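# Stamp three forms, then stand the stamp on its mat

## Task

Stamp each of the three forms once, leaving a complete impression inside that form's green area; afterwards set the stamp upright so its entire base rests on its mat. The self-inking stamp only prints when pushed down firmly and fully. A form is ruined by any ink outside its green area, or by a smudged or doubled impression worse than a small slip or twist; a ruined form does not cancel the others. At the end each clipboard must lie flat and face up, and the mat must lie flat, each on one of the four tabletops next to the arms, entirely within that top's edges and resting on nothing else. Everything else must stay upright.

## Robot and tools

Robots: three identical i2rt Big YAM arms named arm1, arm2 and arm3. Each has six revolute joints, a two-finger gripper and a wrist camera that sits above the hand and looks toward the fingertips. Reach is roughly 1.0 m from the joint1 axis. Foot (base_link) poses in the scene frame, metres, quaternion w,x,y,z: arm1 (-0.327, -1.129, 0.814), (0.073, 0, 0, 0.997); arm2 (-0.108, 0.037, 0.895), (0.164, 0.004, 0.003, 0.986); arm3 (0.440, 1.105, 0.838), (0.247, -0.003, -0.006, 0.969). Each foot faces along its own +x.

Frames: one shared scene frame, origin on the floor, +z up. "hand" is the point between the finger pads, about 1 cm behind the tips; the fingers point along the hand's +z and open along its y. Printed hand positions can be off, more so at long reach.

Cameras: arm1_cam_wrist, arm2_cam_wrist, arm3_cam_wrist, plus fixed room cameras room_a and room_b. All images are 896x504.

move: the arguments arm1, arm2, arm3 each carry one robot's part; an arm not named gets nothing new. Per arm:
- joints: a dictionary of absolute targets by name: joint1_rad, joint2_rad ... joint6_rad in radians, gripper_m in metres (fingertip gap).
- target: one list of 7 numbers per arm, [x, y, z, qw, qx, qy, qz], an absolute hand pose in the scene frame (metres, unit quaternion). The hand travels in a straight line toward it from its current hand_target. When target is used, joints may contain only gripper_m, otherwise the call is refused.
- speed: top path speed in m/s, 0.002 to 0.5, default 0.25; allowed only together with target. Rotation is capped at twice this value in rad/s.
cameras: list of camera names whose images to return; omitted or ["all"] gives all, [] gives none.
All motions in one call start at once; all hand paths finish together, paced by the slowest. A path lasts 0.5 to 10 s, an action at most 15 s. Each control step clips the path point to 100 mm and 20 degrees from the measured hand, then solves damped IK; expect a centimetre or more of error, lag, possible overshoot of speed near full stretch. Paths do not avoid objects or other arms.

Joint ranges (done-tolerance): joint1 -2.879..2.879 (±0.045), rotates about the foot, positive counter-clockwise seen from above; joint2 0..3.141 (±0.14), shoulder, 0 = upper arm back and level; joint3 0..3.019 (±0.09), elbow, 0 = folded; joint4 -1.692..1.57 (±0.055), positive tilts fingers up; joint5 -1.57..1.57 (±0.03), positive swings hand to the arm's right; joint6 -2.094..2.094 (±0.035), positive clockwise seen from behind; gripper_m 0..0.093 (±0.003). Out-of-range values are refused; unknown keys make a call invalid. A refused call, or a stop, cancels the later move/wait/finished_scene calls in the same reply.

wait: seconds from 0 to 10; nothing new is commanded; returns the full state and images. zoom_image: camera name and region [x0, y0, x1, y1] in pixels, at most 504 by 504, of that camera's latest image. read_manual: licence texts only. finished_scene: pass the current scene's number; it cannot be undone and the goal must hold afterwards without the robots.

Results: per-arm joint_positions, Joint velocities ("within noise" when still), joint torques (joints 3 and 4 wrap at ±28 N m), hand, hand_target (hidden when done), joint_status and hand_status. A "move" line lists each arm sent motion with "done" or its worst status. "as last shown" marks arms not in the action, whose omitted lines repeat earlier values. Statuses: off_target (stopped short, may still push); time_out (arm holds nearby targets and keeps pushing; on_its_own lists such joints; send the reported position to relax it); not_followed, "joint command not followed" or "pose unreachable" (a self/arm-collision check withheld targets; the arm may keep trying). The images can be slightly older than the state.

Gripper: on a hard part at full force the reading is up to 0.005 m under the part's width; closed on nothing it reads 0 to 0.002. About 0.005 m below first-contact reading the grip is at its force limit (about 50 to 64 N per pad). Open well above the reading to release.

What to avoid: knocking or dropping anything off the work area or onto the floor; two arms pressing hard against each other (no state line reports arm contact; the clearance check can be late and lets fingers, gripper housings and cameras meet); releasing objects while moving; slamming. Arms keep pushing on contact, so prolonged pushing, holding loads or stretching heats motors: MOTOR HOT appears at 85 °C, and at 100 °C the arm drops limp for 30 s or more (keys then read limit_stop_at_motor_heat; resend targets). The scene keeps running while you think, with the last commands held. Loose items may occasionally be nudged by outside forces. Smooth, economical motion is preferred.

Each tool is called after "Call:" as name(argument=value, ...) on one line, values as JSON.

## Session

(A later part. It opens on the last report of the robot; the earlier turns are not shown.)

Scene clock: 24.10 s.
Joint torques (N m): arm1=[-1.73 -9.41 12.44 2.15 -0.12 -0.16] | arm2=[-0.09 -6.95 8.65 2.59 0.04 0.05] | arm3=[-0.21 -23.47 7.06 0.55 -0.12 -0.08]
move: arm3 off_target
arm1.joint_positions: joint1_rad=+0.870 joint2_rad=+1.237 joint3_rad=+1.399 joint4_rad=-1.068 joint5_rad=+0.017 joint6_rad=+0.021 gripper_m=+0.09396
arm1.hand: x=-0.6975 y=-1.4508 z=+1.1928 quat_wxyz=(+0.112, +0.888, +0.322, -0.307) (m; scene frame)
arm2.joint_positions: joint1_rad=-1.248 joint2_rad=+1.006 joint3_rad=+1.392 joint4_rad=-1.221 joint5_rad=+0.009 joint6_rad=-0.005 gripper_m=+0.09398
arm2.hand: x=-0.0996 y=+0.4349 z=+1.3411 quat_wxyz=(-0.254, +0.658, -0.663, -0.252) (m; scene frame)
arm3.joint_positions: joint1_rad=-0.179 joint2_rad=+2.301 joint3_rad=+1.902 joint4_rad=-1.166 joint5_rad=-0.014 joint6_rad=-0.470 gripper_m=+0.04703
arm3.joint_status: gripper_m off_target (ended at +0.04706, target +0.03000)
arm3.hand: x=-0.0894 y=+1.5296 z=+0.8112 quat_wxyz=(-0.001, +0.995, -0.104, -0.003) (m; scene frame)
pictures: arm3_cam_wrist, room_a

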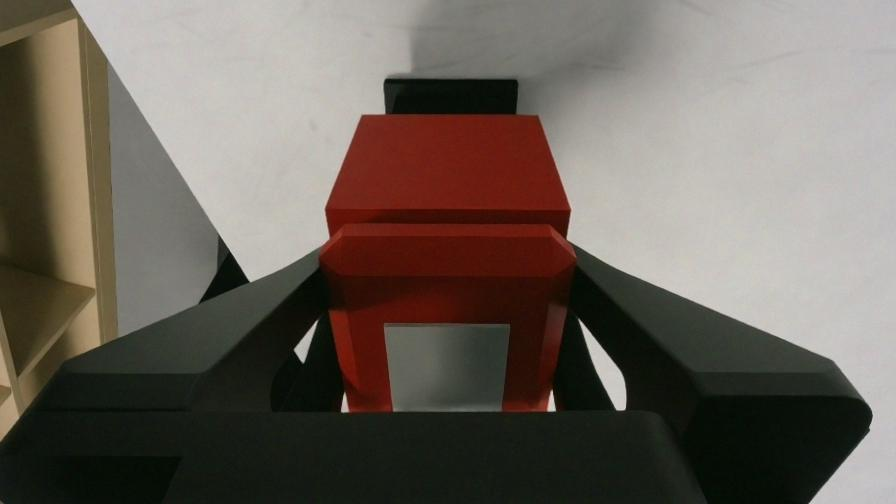

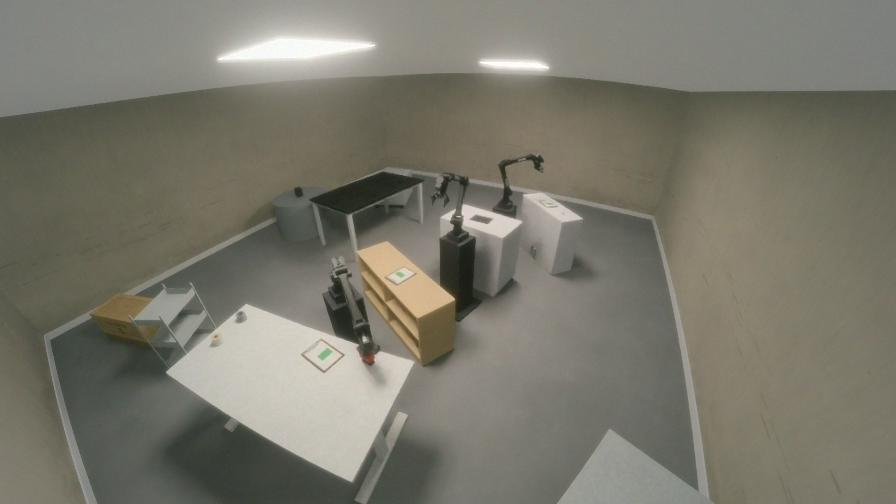

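Call:
move(arm3={"target":[-0.085,1.53,0.92,0,-0.995,0.0985,0],"speed":0.15}, cameras=["arm3_cam_wrist"])

Call:
move(arm3={"target":[0.191,1.621,0.92,0,-0.626,0.780,0],"speed":0.2}, cameras=["arm3_cam_wrist","room_a"])

Call:
zoom_image(camera="room_a", region=[260, 290, 380, 390])

Scene clock: 27.10 s.
move: arm3 off_target
arm3.hand_status: off_target (0.035 m and 3.3 deg from the pose sent, 0.109 m and 0.7 deg at the start)
pictures: arm3_cam_wrist

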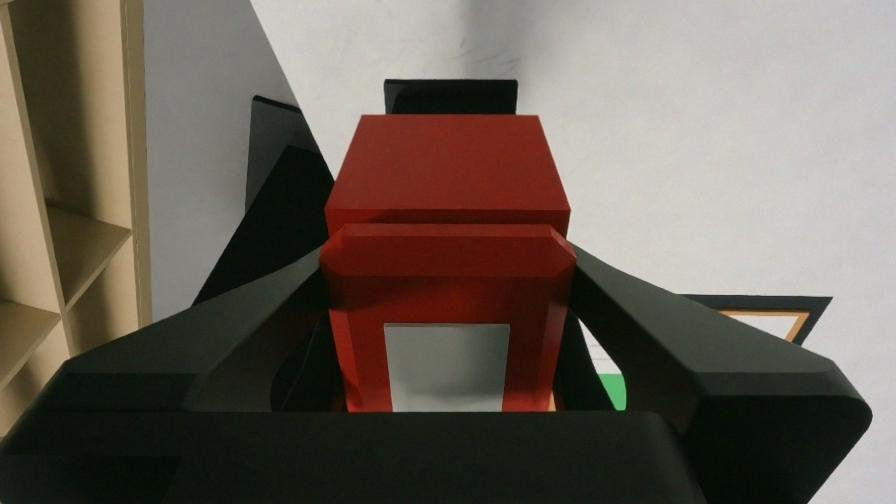

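Scene clock: 33.33 s.
Joint torques (N m): arm1=[-1.61 -9.41 12.44 2.15 -0.11 -0.16] | arm2=[0.09 -7.36 8.5 2.55 0.05 0.06] | arm3=[-1.49 -20.78 7.43 0.39 -0.05 0.13]
move: arm3 off_target
arm1.joint_positions: joint1_rad=+0.870 joint2_rad=+1.237 joint3_rad=+1.399 joint4_rad=-1.068 joint5_rad=+0.015 joint6_rad=+0.021 gripper_m=+0.09396
arm1.hand: x=-0.6973 y=-1.4510 z=+1.1928 quat_wxyz=(+0.112, +0.888, +0.323, -0.307) (m; scene frame)
arm2.joint_positions: joint1_rad=-1.248 joint2_rad=+1.006 joint3_rad=+1.392 joint4_rad=-1.221 joint5_rad=+0.009 joint6_rad=-0.005 gripper_m=+0.09398
arm2.hand: x=-0.0996 y=+0.4349 z=+1.3411 quat_wxyz=(-0.254, +0.658, -0.663, -0.252) (m; scene frame)
arm3.joint_positions: joint1_rad=-0.619 joint2_rad=+1.950 joint3_rad=+1.575 joint4_rad=-1.226 joint5_rad=-0.025 joint6_rad=+0.631 gripper_m=+0.04704
arm3.hand: x=+0.1856 y=+1.6182 z=+0.9124 quat_wxyz=(+0.009, +0.641, -0.768, +0.011) (m; scene frame)
arm3.hand_target: x=+0.1891 y=+1.6192 z=+0.9198 quat_wxyz=(+0.008, +0.630, -0.776, +0.001) (m; scene frame)
arm3.hand_status: off_target (0.010 m and 2.7 deg from the pose sent, 0.285 m and 90.6 deg at the start)
pictures: arm3_cam_wrist, room_a

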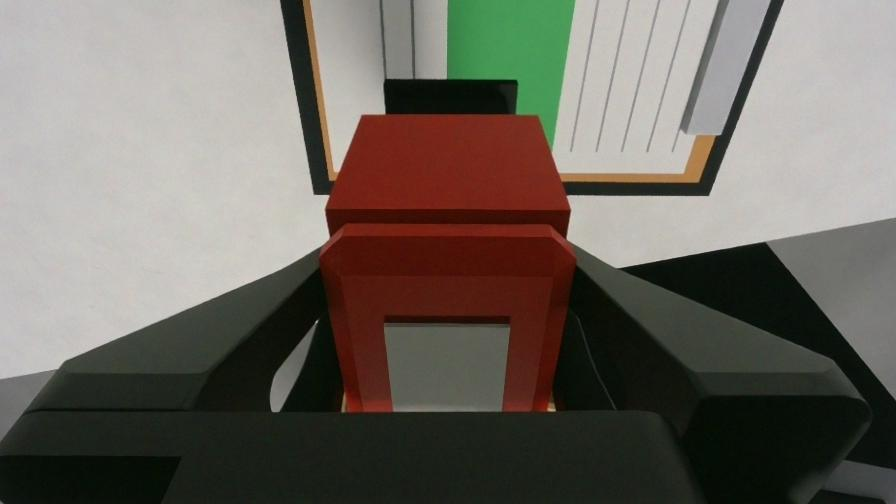

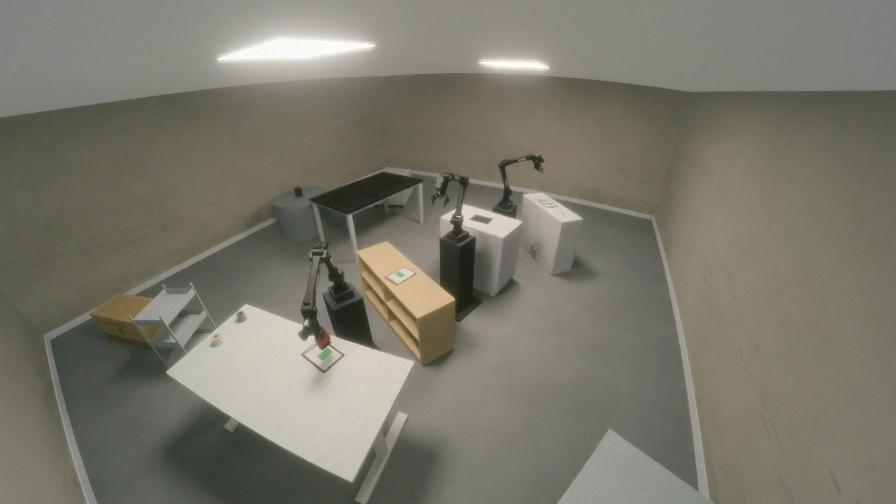

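Scaled by 4.200 from the camera's 896x504 image, which has a finer 1280x720 frame.

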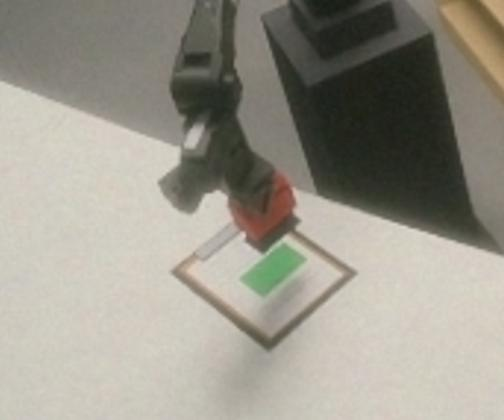

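Call:
move(arm3={"target":[0.215,1.624,0.855,0,-0.626,0.780,0],"speed":0.1}, cameras=["arm3_cam_wrist","room_a"])

Call:
zoom_image(camera="arm3_cam_wrist", region=[250, 0, 754, 250])

Call:
zoom_image(camera="room_a", region=[260, 290, 380, 390])

Scene clock: 36.00 s.
Joint torques (N m): arm1=[-1.61 -9.41 12.44 2.14 -0.11 -0.16] | arm2=[-0.56 -7.47 8.62 2.69 0.03 0.04] | arm3=[-1.32 -17.96 7.17 0.59 0.17 -0.14]
move: arm3 off_target
arm1: as last shown
arm2.joint_positions: joint1_rad=-1.248 joint2_rad=+1.006 joint3_rad=+1.392 joint4_rad=-1.221 joint5_rad=+0.007 joint6_rad=-0.005 gripper_m=+0.09398
arm2.hand: x=-0.0999 y=+0.4349 z=+1.3411 quat_wxyz=(-0.253, +0.658, -0.663, -0.252) (m; scene frame)
arm3.joint_positions: joint1_rad=-0.656 joint2_rad=+1.973 joint3_rad=+1.470 joint4_rad=-1.066 joint5_rad=-0.016 joint6_rad=+0.633 gripper_m=+0.04704
arm3.hand: x=+0.2088 y=+1.6234 z=+0.8638 quat_wxyz=(+0.001, +0.626, -0.780, -0.004) (m; scene frame)
arm3.hand_target: x=+0.2148 y=+1.6239 z=+0.8552 quat_wxyz=(+0.000, +0.625, -0.780, +0.000) (m; scene frame)
arm3.hand_status: off_target (0.011 m and 0.4 deg from the pose sent, 0.065 m and 2.7 deg at the start)
pictures: arm3_cam_wrist, room_a

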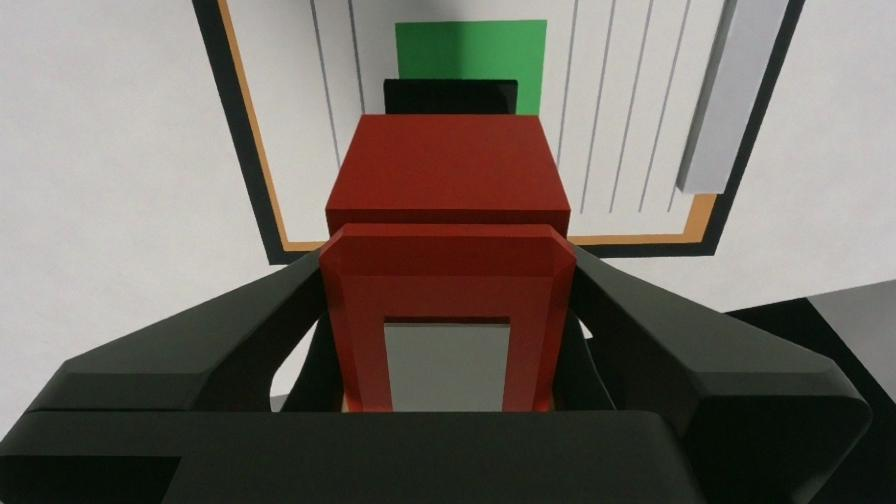

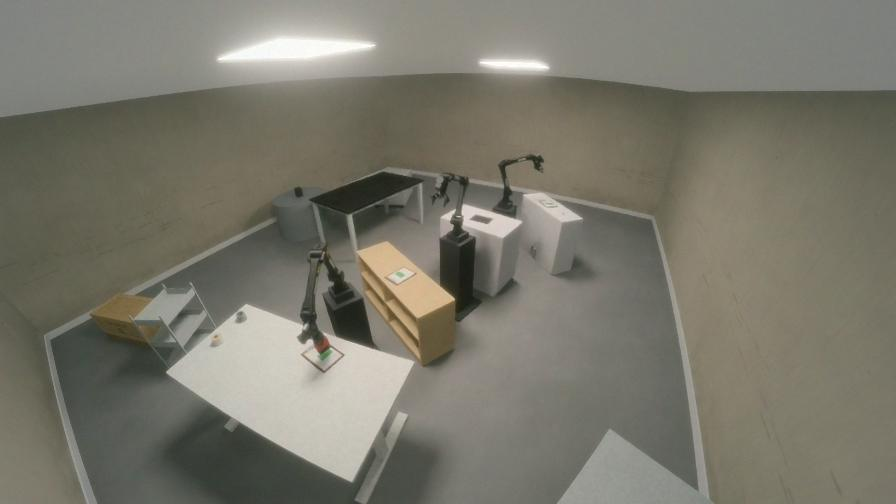

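Scaled by 1.000.

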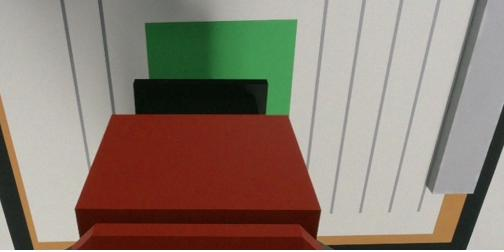

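Scaled by 4.200 from the camera's 896x504 image, which has a finer 1280x720 frame.

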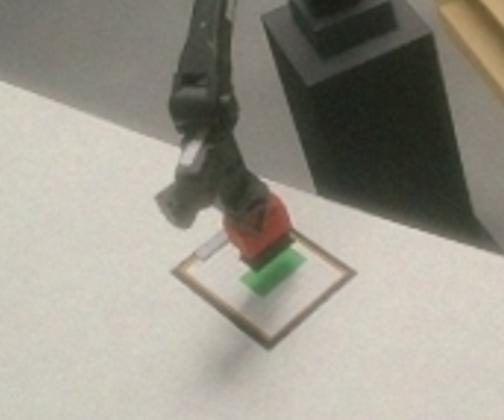

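Call:
move(arm3={"target":[0.222,1.614,0.833,0,-0.630,0.776,0],"speed":0.05}, cameras=["arm3_cam_wrist","room_a"])

Call:
zoom_image(camera="arm3_cam_wrist", region=[250, 0, 754, 250])

Call:
zoom_image(camera="room_a", region=[290, 320, 360, 380])

Scene clock: 37.47 s.
Joint torques (N m): arm1=[-1.61 -9.41 12.44 2.15 -0.11 -0.15] | arm2=[0.73 -6.65 8.69 2.8 0.07 0.06] | arm3=[-1.61 -17.73 6.68 0.51 0.16 -0.23]
move: arm3 off_target
arm1, arm2: as last shown
arm3.joint_positions: joint1_rad=-0.658 joint2_rad=+1.974 joint3_rad=+1.410 joint4_rad=-1.002 joint5_rad=-0.016 joint6_rad=+0.633 gripper_m=+0.04704
arm3.hand: x=+0.2142 y=+1.6144 z=+0.8438 quat_wxyz=(+0.000, +0.625, -0.780, -0.006) (m; scene frame)
arm3.hand_target: x=+0.2219 y=+1.6138 z=+0.8331 quat_wxyz=(+0.000, +0.628, -0.778, +0.000) (m; scene frame)
arm3.hand_status: off_target (0.013 m and 1.0 deg from the pose sent, 0.035 m and 0.8 deg at the start)
pictures: arm3_cam_wrist, room_a

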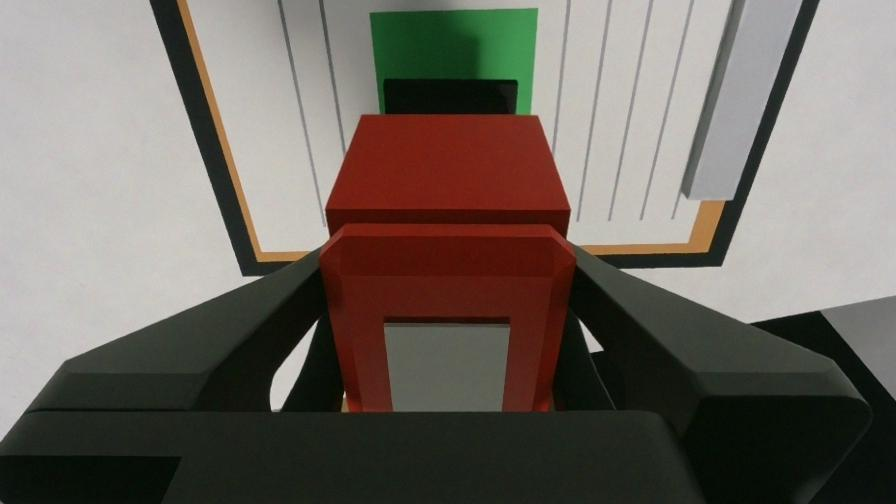

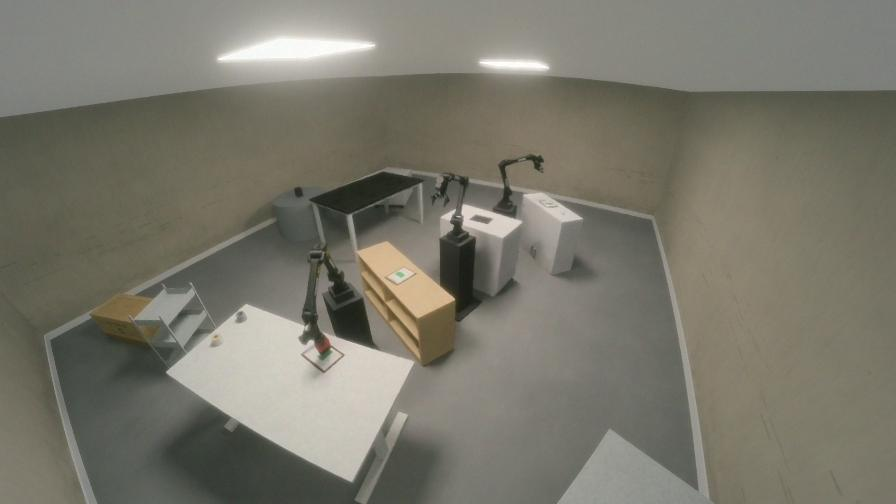

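Scaled by 1.000.

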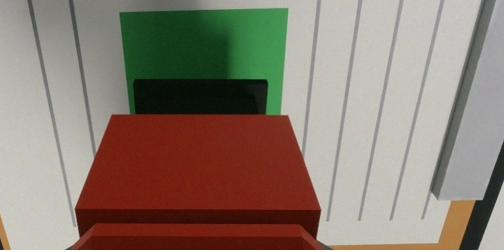

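Scaled by 7.200 from the camera's 896x504 image, which has a finer 1280x720 frame.

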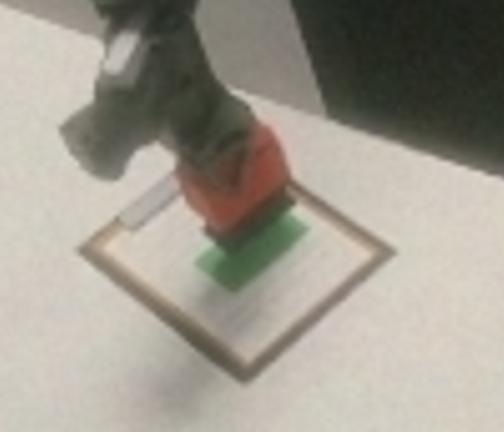

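Call:
move(arm3={"target":[0.222,1.614,0.806,0,-0.630,0.776,0],"speed":0.05}, cameras=["arm3_cam_wrist"])

Call:
zoom_image(camera="arm3_cam_wrist", region=[250, 0, 754, 250])

Scene clock: 38.83 s.
Joint torques (N m): arm1=[-1.61 -9.41 12.42 2.14 -0.11 -0.16] | arm2=[-0.26 -7.36 8.65 2.67 0.02 0.11] | arm3=[-1.44 -18.2 6.53 0.54 0.17 -0.23]
move: arm3 off_target
arm1, arm2: as last shown
arm3.joint_positions: joint1_rad=-0.658 joint2_rad=+2.016 joint3_rad=+1.390 joint4_rad=-0.944 joint5_rad=-0.016 joint6_rad=+0.633 gripper_m=+0.04704
arm3.hand: x=+0.2149 y=+1.6137 z=+0.8146 quat_wxyz=(+0.001, +0.625, -0.780, -0.003) (m; scene frame)
arm3.hand_target: x=+0.2220 y=+1.6138 z=+0.8062 quat_wxyz=(+0.000, +0.629, -0.778, +0.000) (m; scene frame)
arm3.hand_status: off_target (0.011 m and 0.8 deg from the pose sent, 0.039 m and 1.0 deg at the start)
pictures: arm3_cam_wrist

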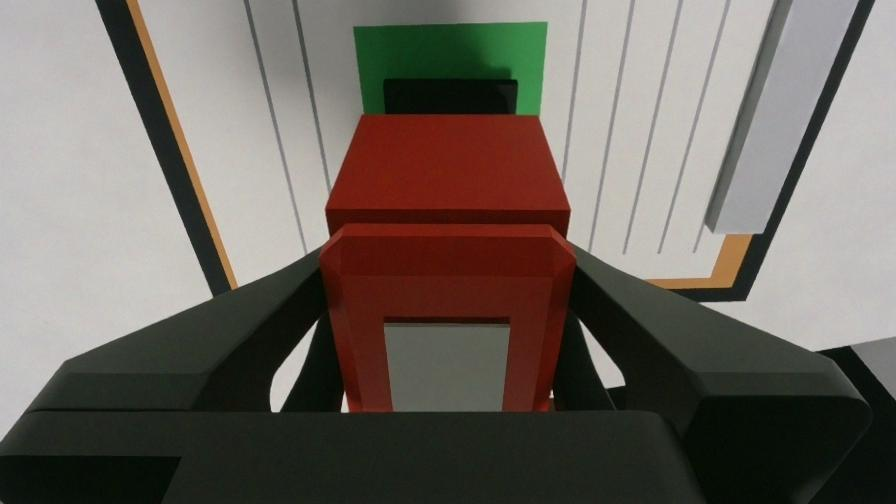

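Scaled by 1.000.

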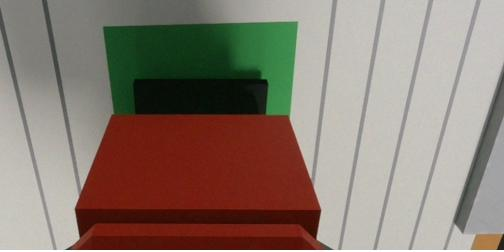

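Call:
move(arm3={"target":[0.222,1.614,0.78,0,-0.631,0.775,0],"speed":0.05}, cameras=["arm3_cam_wrist"])

Scene clock: 40.00 s.
Joint torques (N m): arm1=[-1.67 -9.41 12.42 2.15 -0.12 -0.15] | arm2=[-0.38 -7.59 8.7 2.55 0.04 0.1] | arm3=[-1.49 -16.26 5.52 1.58 0.14 -0.23]
move: arm3 off_target
arm1, arm2: as last shown
arm3.joint_positions: joint1_rad=-0.659 joint2_rad=+2.026 joint3_rad=+1.386 joint4_rad=-0.912 joint5_rad=-0.016 joint6_rad=+0.624 gripper_m=+0.04704
arm3.hand: x=+0.2135 y=+1.6182 z=+0.8086 quat_wxyz=(-0.002, +0.629, -0.778, -0.013) (m; scene frame)
arm3.hand_target: x=+0.2223 y=+1.6127 z=+0.7811 quat_wxyz=(+0.000, +0.632, -0.775, +0.000) (m; scene frame)
arm3.hand_status: off_target (0.030 m and 1.5 deg from the pose sent, 0.035 m and 1.0 deg at the start)
pictures: arm3_cam_wrist

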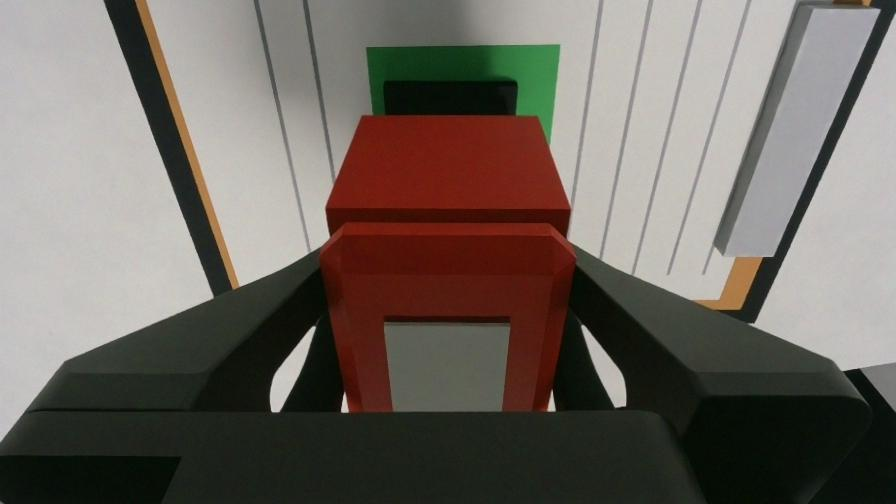

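Call:
move(arm3={"target":[0.224,1.608,0.815,0,-0.631,0.775,0],"speed":0.05}, cameras=[])

Call:
move(arm3={"target":[0.225,1.604,0.785,0,-0.631,0.775,0],"speed":0.05}, cameras=["arm3_cam_wrist"])

Scene clock: 41.53 s.
move: arm3 off_target
arm3.hand_status: off_target (0.011 m and 1.0 deg from the pose sent, 0.016 m and 1.5 deg at the start)
pictures: none

Scene clock: 42.67 s.
Joint torques (N m): arm1=[-1.67 -9.41 12.45 2.14 -0.11 -0.15] | arm2=[0.73 -8 8.64 2.5 0.01 0.06] | arm3=[-1.26 -16.97 5.18 1.17 0.16 -0.21]
move: arm3 off_target
arm1.joint_positions: joint1_rad=+0.870 joint2_rad=+1.237 joint3_rad=+1.399 joint4_rad=-1.068 joint5_rad=+0.015 joint6_rad=+0.021 gripper_m=+0.09396
arm1.hand: x=-0.6973 y=-1.4510 z=+1.1928 quat_wxyz=(+0.112, +0.888, +0.323, -0.307) (m; scene frame)
arm2.joint_positions: joint1_rad=-1.248 joint2_rad=+1.006 joint3_rad=+1.392 joint4_rad=-1.221 joint5_rad=+0.007 joint6_rad=-0.005 gripper_m=+0.09398
arm2.hand: x=-0.0999 y=+0.4349 z=+1.3411 quat_wxyz=(-0.253, +0.658, -0.663, -0.252) (m; scene frame)
arm3.joint_positions: joint1_rad=-0.659 joint2_rad=+2.013 joint3_rad=+1.358 joint4_rad=-0.898 joint5_rad=-0.016 joint6_rad=+0.627 gripper_m=+0.04704
arm3.hand: x=+0.2166 y=+1.6111 z=+0.8070 quat_wxyz=(-0.001, +0.627, -0.779, -0.012) (m; scene frame)
arm3.hand_target: x=+0.2252 y=+1.6031 z=+0.7858 quat_wxyz=(+0.000, +0.631, -0.776, +0.001) (m; scene frame)
arm3.hand_status: off_target (0.025 m and 1.5 deg from the pose sent, 0.028 m and 1.0 deg at the start)
pictures: arm3_cam_wrist

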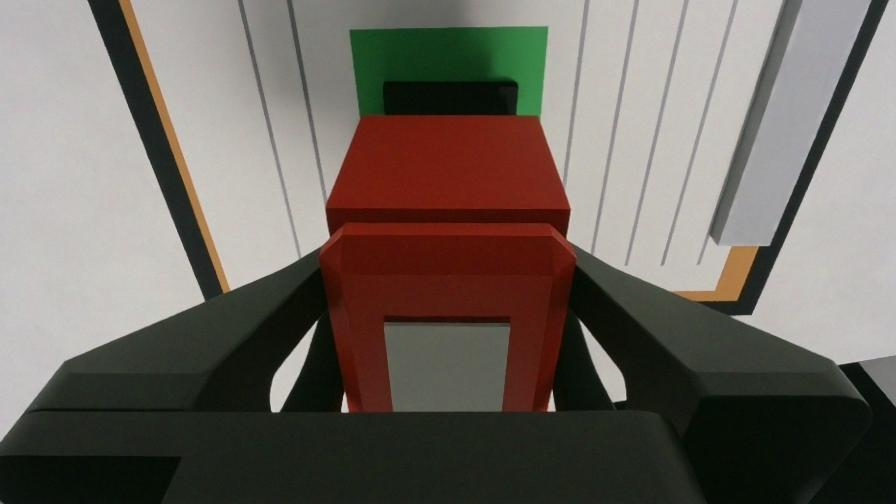

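Call:
move(arm3={"target":[0.226,1.597,0.745,0,-0.631,0.775,0],"speed":0.06}, cameras=["arm3_cam_wrist"])

Scene clock: 43.97 s.
Joint torques (N m): arm1=[-1.67 -9.47 12.44 2.15 -0.12 -0.15] | arm2=[-0.15 -6.95 8.69 2.63 0.03 0.03] | arm3=[-0.85 -13.8 4.92 1.78 0.15 -0.19]
Heat: arm1: hottest joint1_rad 42 °C; arm2: hottest joint3_rad 45 °C; arm3: hottest joint2_rad 46 °C.
move: arm3 off_target
arm1.joint_positions: joint1_rad=+0.870 joint2_rad=+1.237 joint3_rad=+1.399 joint4_rad=-1.068 joint5_rad=+0.013 joint6_rad=+0.021 gripper_m=+0.09396
arm1.hand: x=-0.6971 y=-1.4512 z=+1.1928 quat_wxyz=(+0.113, +0.888, +0.323, -0.306) (m; scene frame)
arm2: as last shown
arm3.joint_positions: joint1_rad=-0.659 joint2_rad=+2.019 joint3_rad=+1.316 joint4_rad=-0.815 joint5_rad=-0.016 joint6_rad=+0.625 gripper_m=+0.04704
arm3.hand: x=+0.2173 y=+1.6100 z=+0.7911 quat_wxyz=(-0.006, +0.628, -0.778, -0.028) (m; scene frame)
arm3.hand_target: x=+0.2270 y=+1.5943 z=+0.7482 quat_wxyz=(+0.000, +0.632, -0.775, +0.000) (m; scene frame)
arm3.hand_status: off_target (0.049 m and 3.4 deg from the pose sent, 0.064 m and 1.5 deg at the start)
pictures: arm3_cam_wrist

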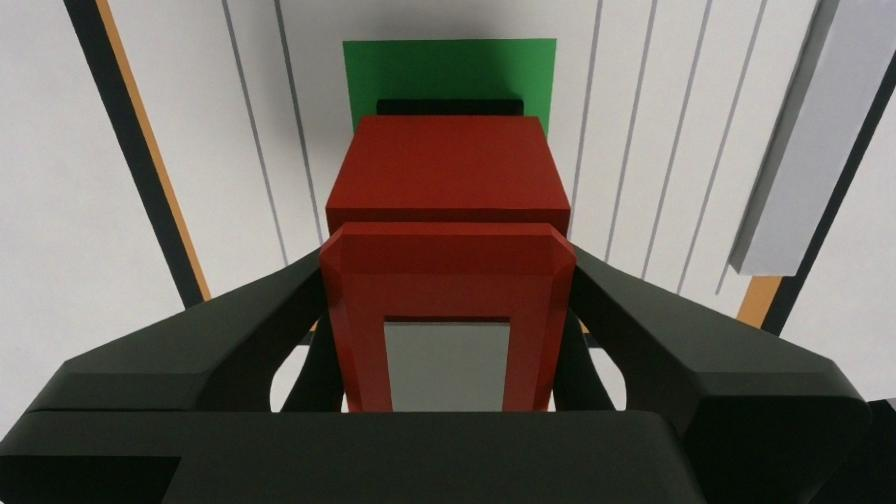

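Call:
move(arm3={"target":[0.227,1.590,0.70,0,-0.631,0.775,0],"speed":0.06}, cameras=["arm3_cam_wrist"])

Scene clock: 45.33 s.
Joint torques (N m): arm1=[-1.67 -9.41 12.44 2.14 -0.12 -0.16] | arm2=[0.15 -7.82 8.72 2.58 0.04 0.06] | arm3=[-0.62 -10.11 3.52 3.25 0.11 -0.15]
move: arm3 off_target
arm1, arm2: as last shown
arm3.joint_positions: joint1_rad=-0.659 joint2_rad=+2.029 joint3_rad=+1.288 joint4_rad=-0.749 joint5_rad=-0.006 joint6_rad=+0.625 gripper_m=+0.04704
arm3.hand: x=+0.2187 y=+1.6111 z=+0.7788 quat_wxyz=(-0.014, +0.628, -0.777, -0.041) (m; scene frame)
arm3.hand_target: x=+0.2315 y=+1.5831 z=+0.7086 quat_wxyz=(-0.004, +0.631, -0.776, +0.002) (m; scene frame)
arm3.hand_status: off_target (0.082 m and 5.0 deg from the pose sent, 0.094 m and 3.4 deg at the start)
pictures: arm3_cam_wrist

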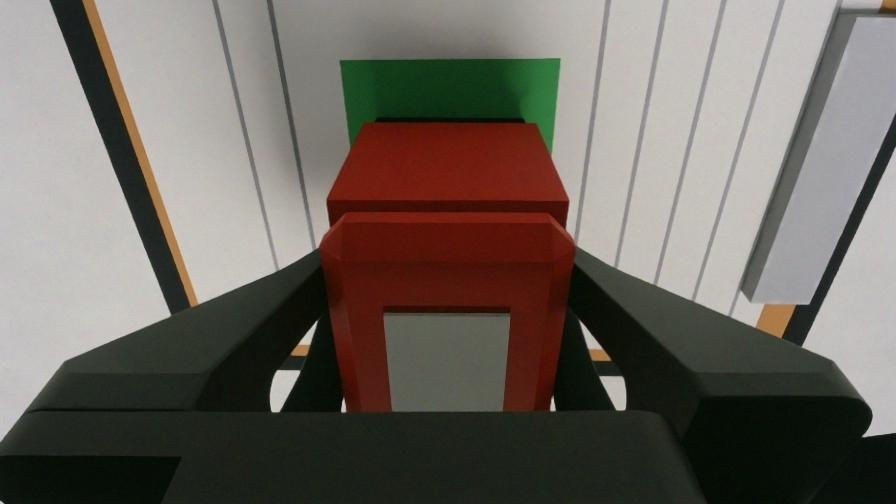

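Call:
move(arm3={"target":[0.228,1.584,0.675,0,-0.631,0.775,0],"speed":0.06}, cameras=["arm3_cam_wrist"])

Scene clock: 46.50 s.
Joint torques (N m): arm1=[-1.61 -9.35 12.42 2.14 -0.11 -0.16] | arm2=[-0.32 -6.65 8.75 2.77 0.02 0.06] | arm3=[-0.44 -8 3.38 3.51 -0.21 -0.11]
move: arm3 off_target
arm1, arm2: as last shown
arm3.joint_positions: joint1_rad=-0.659 joint2_rad=+2.018 joint3_rad=+1.264 joint4_rad=-0.711 joint5_rad=-0.003 joint6_rad=+0.627 gripper_m=+0.04704
arm3.hand: x=+0.2194 y=+1.6109 z=+0.7779 quat_wxyz=(-0.019, +0.627, -0.777, -0.053) (m; scene frame)
arm3.hand_target: x=+0.2329 y=+1.5752 z=+0.6943 quat_wxyz=(-0.001, +0.631, -0.776, +0.001) (m; scene frame)
arm3.hand_status: off_target (0.107 m and 6.4 deg from the pose sent, 0.108 m and 5.0 deg at the start; pose on its path clipped on 19 of 32 steps)
pictures: arm3_cam_wrist

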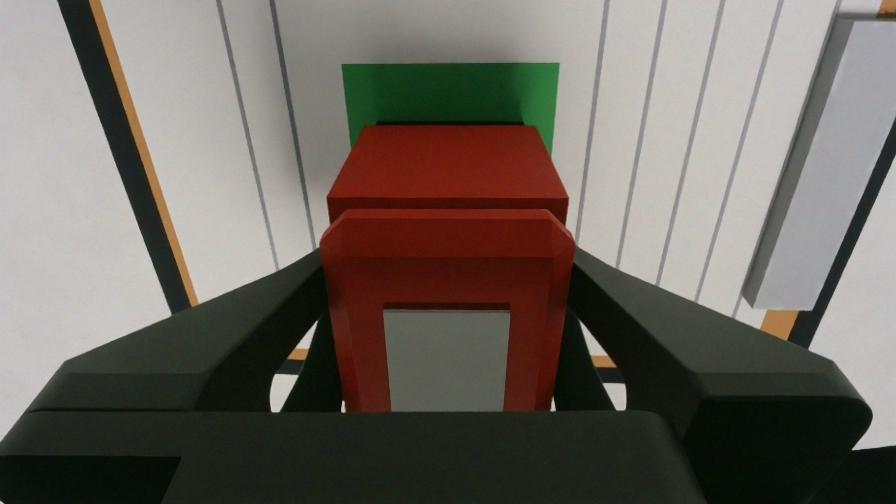

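Call:
move(arm3={"target":[0.226,1.597,0.75,0,-0.631,0.775,0],"speed":0.08}, cameras=[])

Call:
move(arm3={"target":[0.224,1.608,0.825,0,-0.631,0.775,0],"speed":0.1}, cameras=[])

Call:
move(arm3={"target":[0.235,1.48,0.98,0,-0.631,0.775,0],"speed":0.2}, cameras=["arm3_cam_wrist","room_a"])

Call:
zoom_image(camera="room_a", region=[280, 320, 360, 390])

Scene clock: 48.00 s.
move: arm3 off_target
arm3.hand_status: off_target (0.041 m and 5.2 deg from the pose sent, 0.032 m and 6.4 deg at the start)
pictures: none

Scene clock: 49.87 s.
move: arm3 off_target
arm3.hand_status: off_target (0.022 m and 1.5 deg from the pose sent, 0.038 m and 5.2 deg at the start)
pictures: none

Scene clock: 51.63 s.
Joint torques (N m): arm1=[-1.61 -9.41 12.44 2.14 -0.12 -0.16] | arm2=[-0.62 -7.3 8.76 2.45 0.03 0.11] | arm3=[0.32 -13.16 7.71 -0.64 0.17 0.12]
move: arm3 done
arm1.joint_positions: joint1_rad=+0.870 joint2_rad=+1.237 joint3_rad=+1.399 joint4_rad=-1.068 joint5_rad=+0.013 joint6_rad=+0.021 gripper_m=+0.09396
arm1.hand: x=-0.6971 y=-1.4512 z=+1.1928 quat_wxyz=(+0.113, +0.888, +0.323, -0.306) (m; scene frame)
arm2.joint_positions: joint1_rad=-1.248 joint2_rad=+1.006 joint3_rad=+1.392 joint4_rad=-1.221 joint5_rad=+0.007 joint6_rad=-0.005 gripper_m=+0.09398
arm2.hand: x=-0.0999 y=+0.4349 z=+1.3411 quat_wxyz=(-0.253, +0.658, -0.663, -0.252) (m; scene frame)
arm3.joint_positions: joint1_rad=-0.589 joint2_rad=+1.518 joint3_rad=+1.189 joint4_rad=-1.224 joint5_rad=-0.016 joint6_rad=+0.674 gripper_m=+0.04704
arm3.hand: x=+0.2349 y=+1.4887 z=+0.9835 quat_wxyz=(-0.001, +0.636, -0.772, -0.011) (m; scene frame)
arm3.hand_target: x=+0.2353 y=+1.4800 z=+0.9800 quat_wxyz=(+0.000, +0.631, -0.775, +0.001) (m; scene frame)
arm3.hand_status: done (0.009 m and 1.4 deg from the pose sent, 0.203 m and 1.5 deg at the start)
pictures: arm3_cam_wrist, room_a

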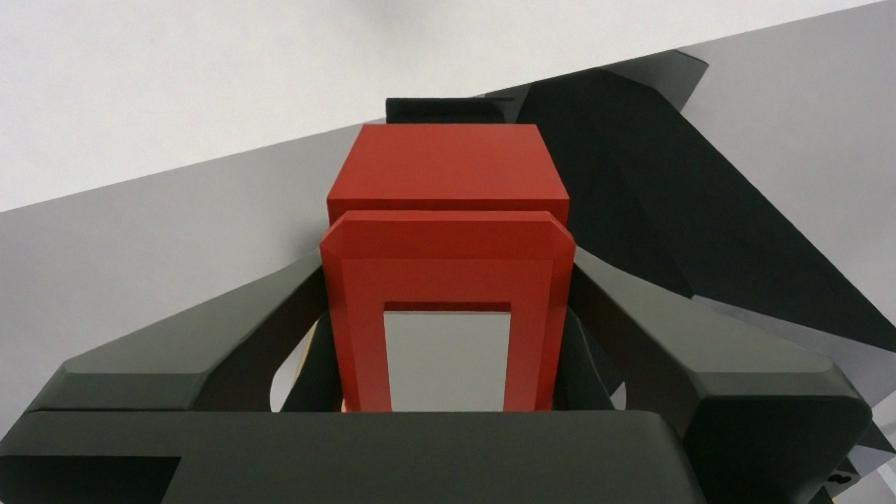

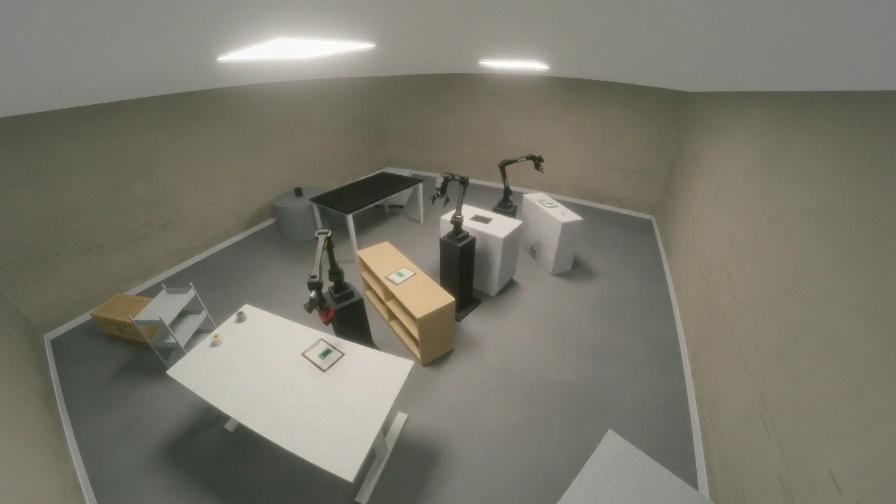

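Scaled by 6.300 from the camera's 896x504 image, which has a finer 1280x720 frame.

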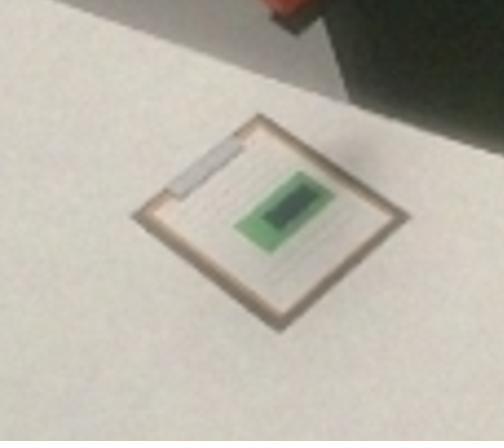

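Call:
move(arm3={"target":[-0.10,1.2,1.0,0,-0.866,0.5,0],"speed":0.3}, cameras=[])

Call:
move(arm3={"target":[-0.05,0.78,0.95,0,-0.951,0.309,0],"speed":0.3}, cameras=["arm3_cam_wrist","arm2_cam_wrist"])

Call:
move(arm3={"target":[0.26,0.60,0.88,0,-0.985,0.170,0],"speed":0.2}, cameras=["arm3_cam_wrist","arm2_cam_wrist","room_a"])

Scene clock: 55.37 s.
move: arm3 off_target
arm3.hand_status: off_target (0.029 m and 2.9 deg from the pose sent, 0.442 m and 41.0 deg at the start)
pictures: none

Scene clock: 57.87 s.
move: arm3 off_target
arm3.hand_status: off_target (0.028 m and 3.1 deg from the pose sent, 0.416 m and 23.0 deg at the start)
pictures: arm2_cam_wrist, arm3_cam_wrist

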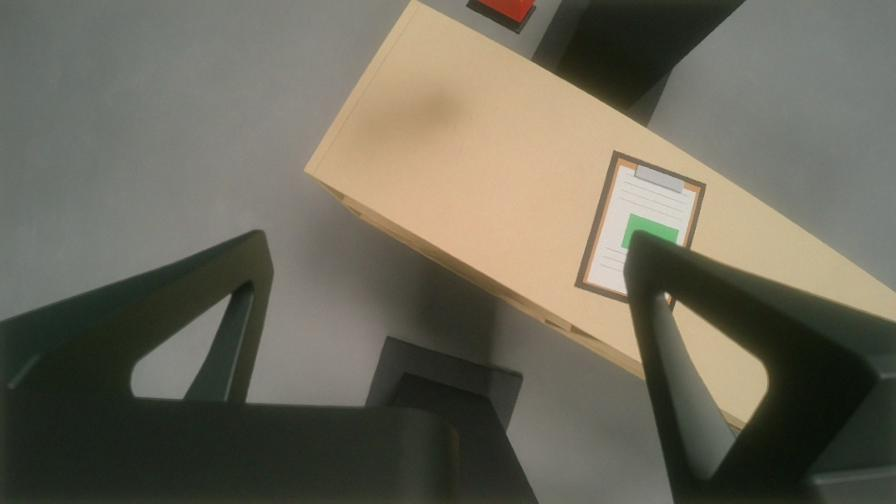

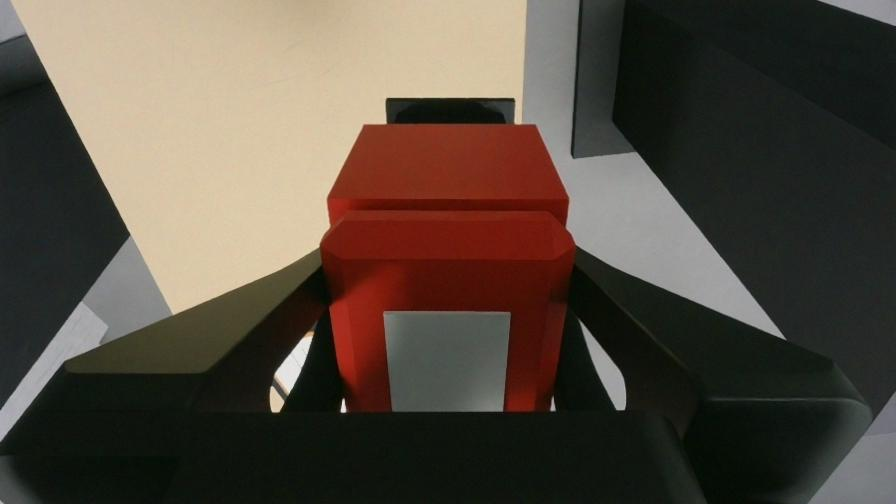

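Scene clock: 60.70 s.
Joint torques (N m): arm1=[-1.67 -9.41 12.42 2.17 -0.11 -0.15] | arm2=[0.09 -7.24 8.91 2.58 0.07 0.09] | arm3=[-0.62 -17.03 8.38 0.43 0.15 0.14]
move: arm3 done
arm1.joint_positions: joint1_rad=+0.870 joint2_rad=+1.237 joint3_rad=+1.399 joint4_rad=-1.068 joint5_rad=+0.012 joint6_rad=+0.021 gripper_m=+0.09396
arm1.hand: x=-0.6969 y=-1.4514 z=+1.1928 quat_wxyz=(+0.114, +0.888, +0.323, -0.306) (m; scene frame)
arm2.joint_positions: joint1_rad=-1.248 joint2_rad=+1.006 joint3_rad=+1.392 joint4_rad=-1.221 joint5_rad=+0.006 joint6_rad=-0.005 gripper_m=+0.09398
arm2.hand: x=-0.1001 y=+0.4349 z=+1.3411 quat_wxyz=(-0.253, +0.658, -0.663, -0.253) (m; scene frame)
arm3.joint_positions: joint1_rad=+1.735 joint2_rad=+1.852 joint3_rad=+1.367 joint4_rad=-1.088 joint5_rad=+0.004 joint6_rad=+1.552 gripper_m=+0.04702
arm3.hand: x=+0.2638 y=+0.6052 z=+0.8834 quat_wxyz=(-0.007, +0.987, -0.158, +0.002) (m; scene frame)
arm3.hand_target: x=+0.2600 y=+0.6014 z=+0.8799 quat_wxyz=(-0.003, +0.985, -0.170, +0.000) (m; scene frame)
arm3.hand_status: done (0.007 m and 1.7 deg from the pose sent, 0.349 m and 14.9 deg at the start)
pictures: arm2_cam_wrist, arm3_cam_wrist, room_a

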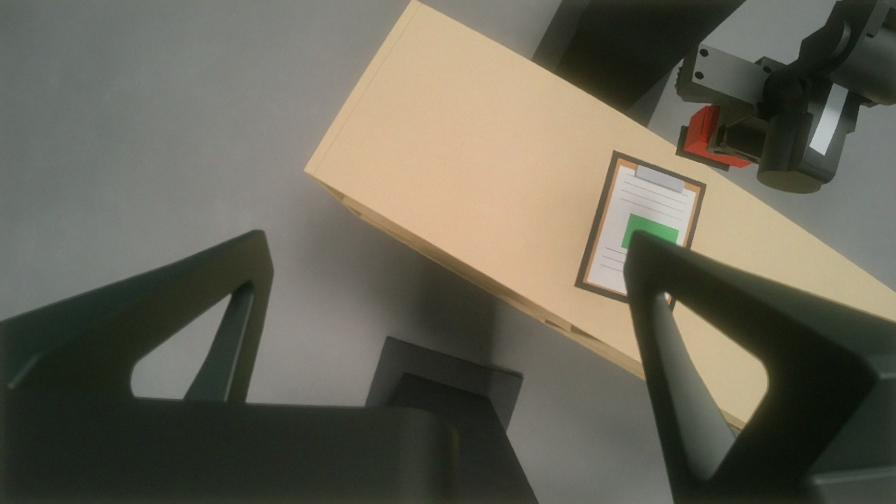

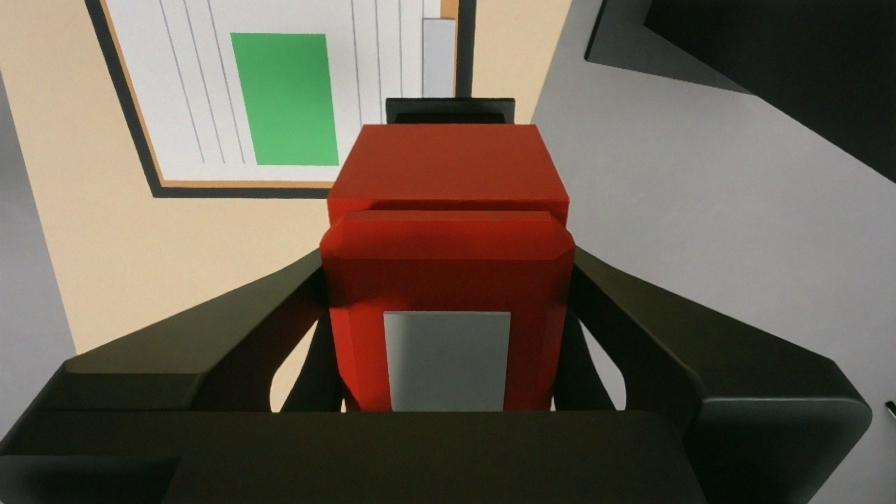

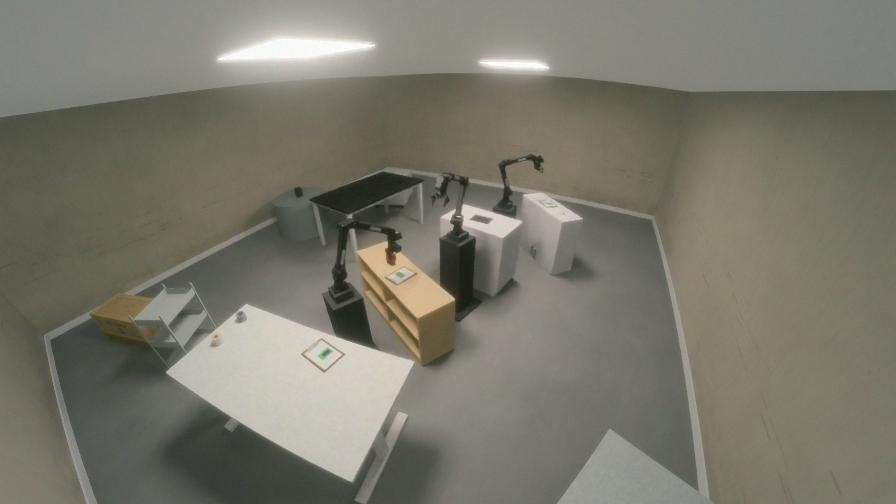

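Call:
move(arm3={"target":[0.242,0.49,0.775,0,-0.984,0.178,0],"speed":0.15}, cameras=["arm3_cam_wrist"])

Scene clock: 64.20 s.
Joint torques (N m): arm1=[-1.61 -9.41 12.45 2.17 -0.11 -0.16] | arm2=[-0.32 -7.18 8.7 2.63 0.04 0.05] | arm3=[0.32 -21.42 11.89 -0.32 0.07 0.13]
move: arm3 off_target
arm1, arm2: as last shown
arm3.joint_positions: joint1_rad=+1.751 joint2_rad=+2.240 joint3_rad=+1.665 joint4_rad=-1.028 joint5_rad=+0.004 joint6_rad=+1.598 gripper_m=+0.04702
arm3.hand: x=+0.2438 y=+0.5153 z=+0.7627 quat_wxyz=(-0.022, +0.985, -0.172, +0.004) (m; scene frame)
arm3.hand_target: x=+0.2422 y=+0.4909 z=+0.7759 quat_wxyz=(+0.001, +0.984, -0.178, +0.000) (m; scene frame)
arm3.hand_status: off_target (0.028 m and 2.6 deg from the pose sent, 0.160 m and 2.5 deg at the start)
pictures: arm3_cam_wrist

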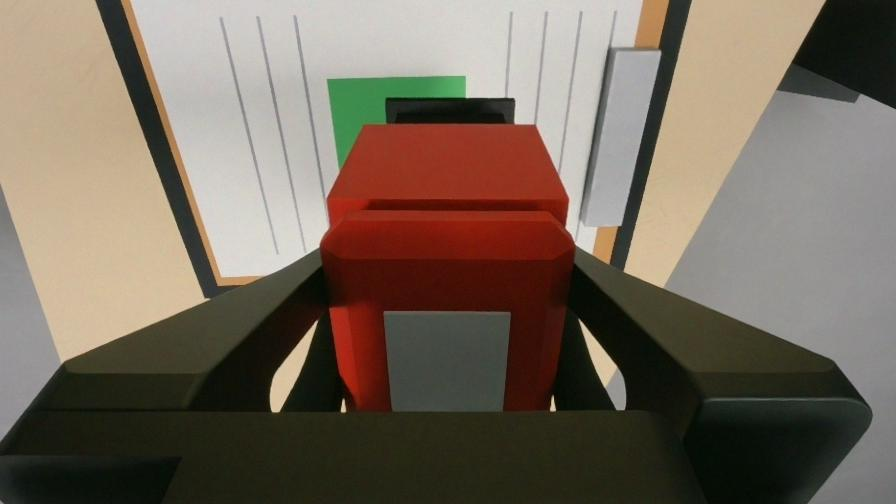

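Call:
move(arm3={"target":[0.251,0.474,0.744,0,-0.985,0.174,0],"speed":0.1}, cameras=["arm3_cam_wrist"])

Scene clock: 65.77 s.
Joint torques (N m): arm1=[-1.67 -9.47 12.45 2.15 -0.12 -0.15] | arm2=[-0.21 -7.12 8.72 2.63 0.02 0.06] | arm3=[0.21 -21.77 11.55 0.16 0.08 0.12]
move: arm3 off_target
arm1, arm2: as last shown
arm3.joint_positions: joint1_rad=+1.772 joint2_rad=+2.314 joint3_rad=+1.714 joint4_rad=-1.016 joint5_rad=+0.004 joint6_rad=+1.610 gripper_m=+0.04702
arm3.hand: x=+0.2535 y=+0.5026 z=+0.7326 quat_wxyz=(-0.029, +0.985, -0.168, +0.004) (m; scene frame)
arm3.hand_target: x=+0.2516 y=+0.4756 z=+0.7449 quat_wxyz=(+0.000, +0.985, -0.174, +0.000) (m; scene frame)
arm3.hand_status: off_target (0.031 m and 3.4 deg from the pose sent, 0.046 m and 2.6 deg at the start)
pictures: arm3_cam_wrist

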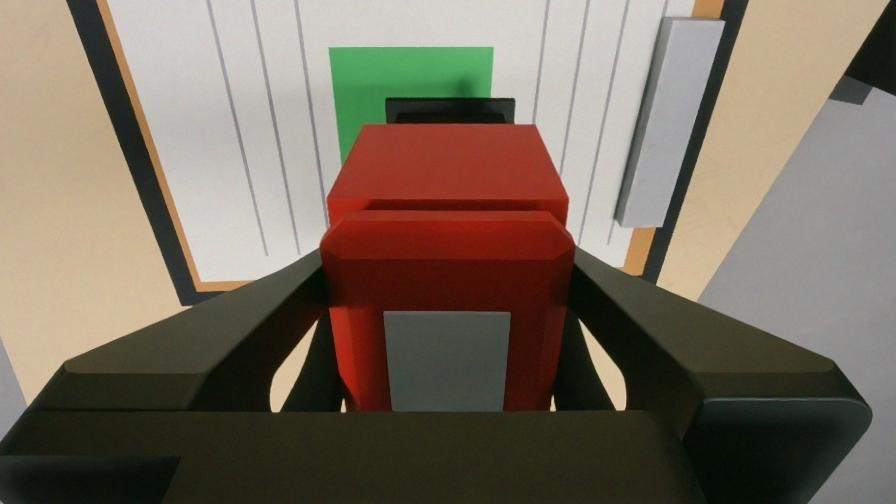

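Call:
move(arm3={"target":[0.249,0.468,0.742,0.03,-0.985,0.174,0],"speed":0.1}, cameras=["arm3_cam_wrist"])

Scene clock: 67.40 s.
Joint torques (N m): arm1=[-1.73 -9.41 12.42 2.15 -0.12 -0.15] | arm2=[-0.21 -6.36 8.59 2.58 0.01 0.07] | arm3=[0.67 -22.36 12.08 -0.98 0.15 0.13]
move: arm3 off_target
arm1, arm2: as last shown
arm3.joint_positions: joint1_rad=+1.773 joint2_rad=+2.364 joint3_rad=+1.811 joint4_rad=-1.096 joint5_rad=+0.010 joint6_rad=+1.612 gripper_m=+0.04702
arm3.hand: x=+0.2495 y=+0.4898 z=+0.7328 quat_wxyz=(-0.045, +0.985, -0.168, +0.003) (m; scene frame)
arm3.hand_target: x=+0.2491 y=+0.4687 z=+0.7423 quat_wxyz=(-0.029, +0.984, -0.173, -0.001) (m; scene frame)
arm3.hand_status: off_target (0.024 m and 1.9 deg from the pose sent, 0.036 m and 0.8 deg at the start)
pictures: arm3_cam_wrist

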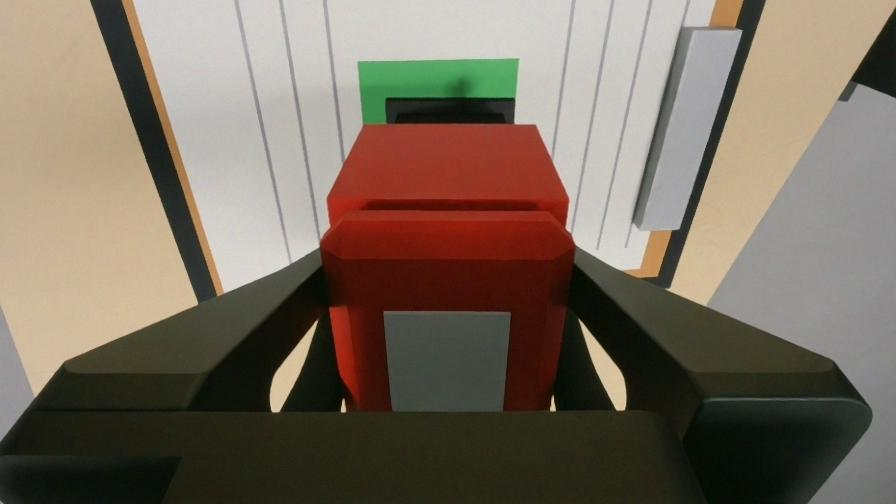

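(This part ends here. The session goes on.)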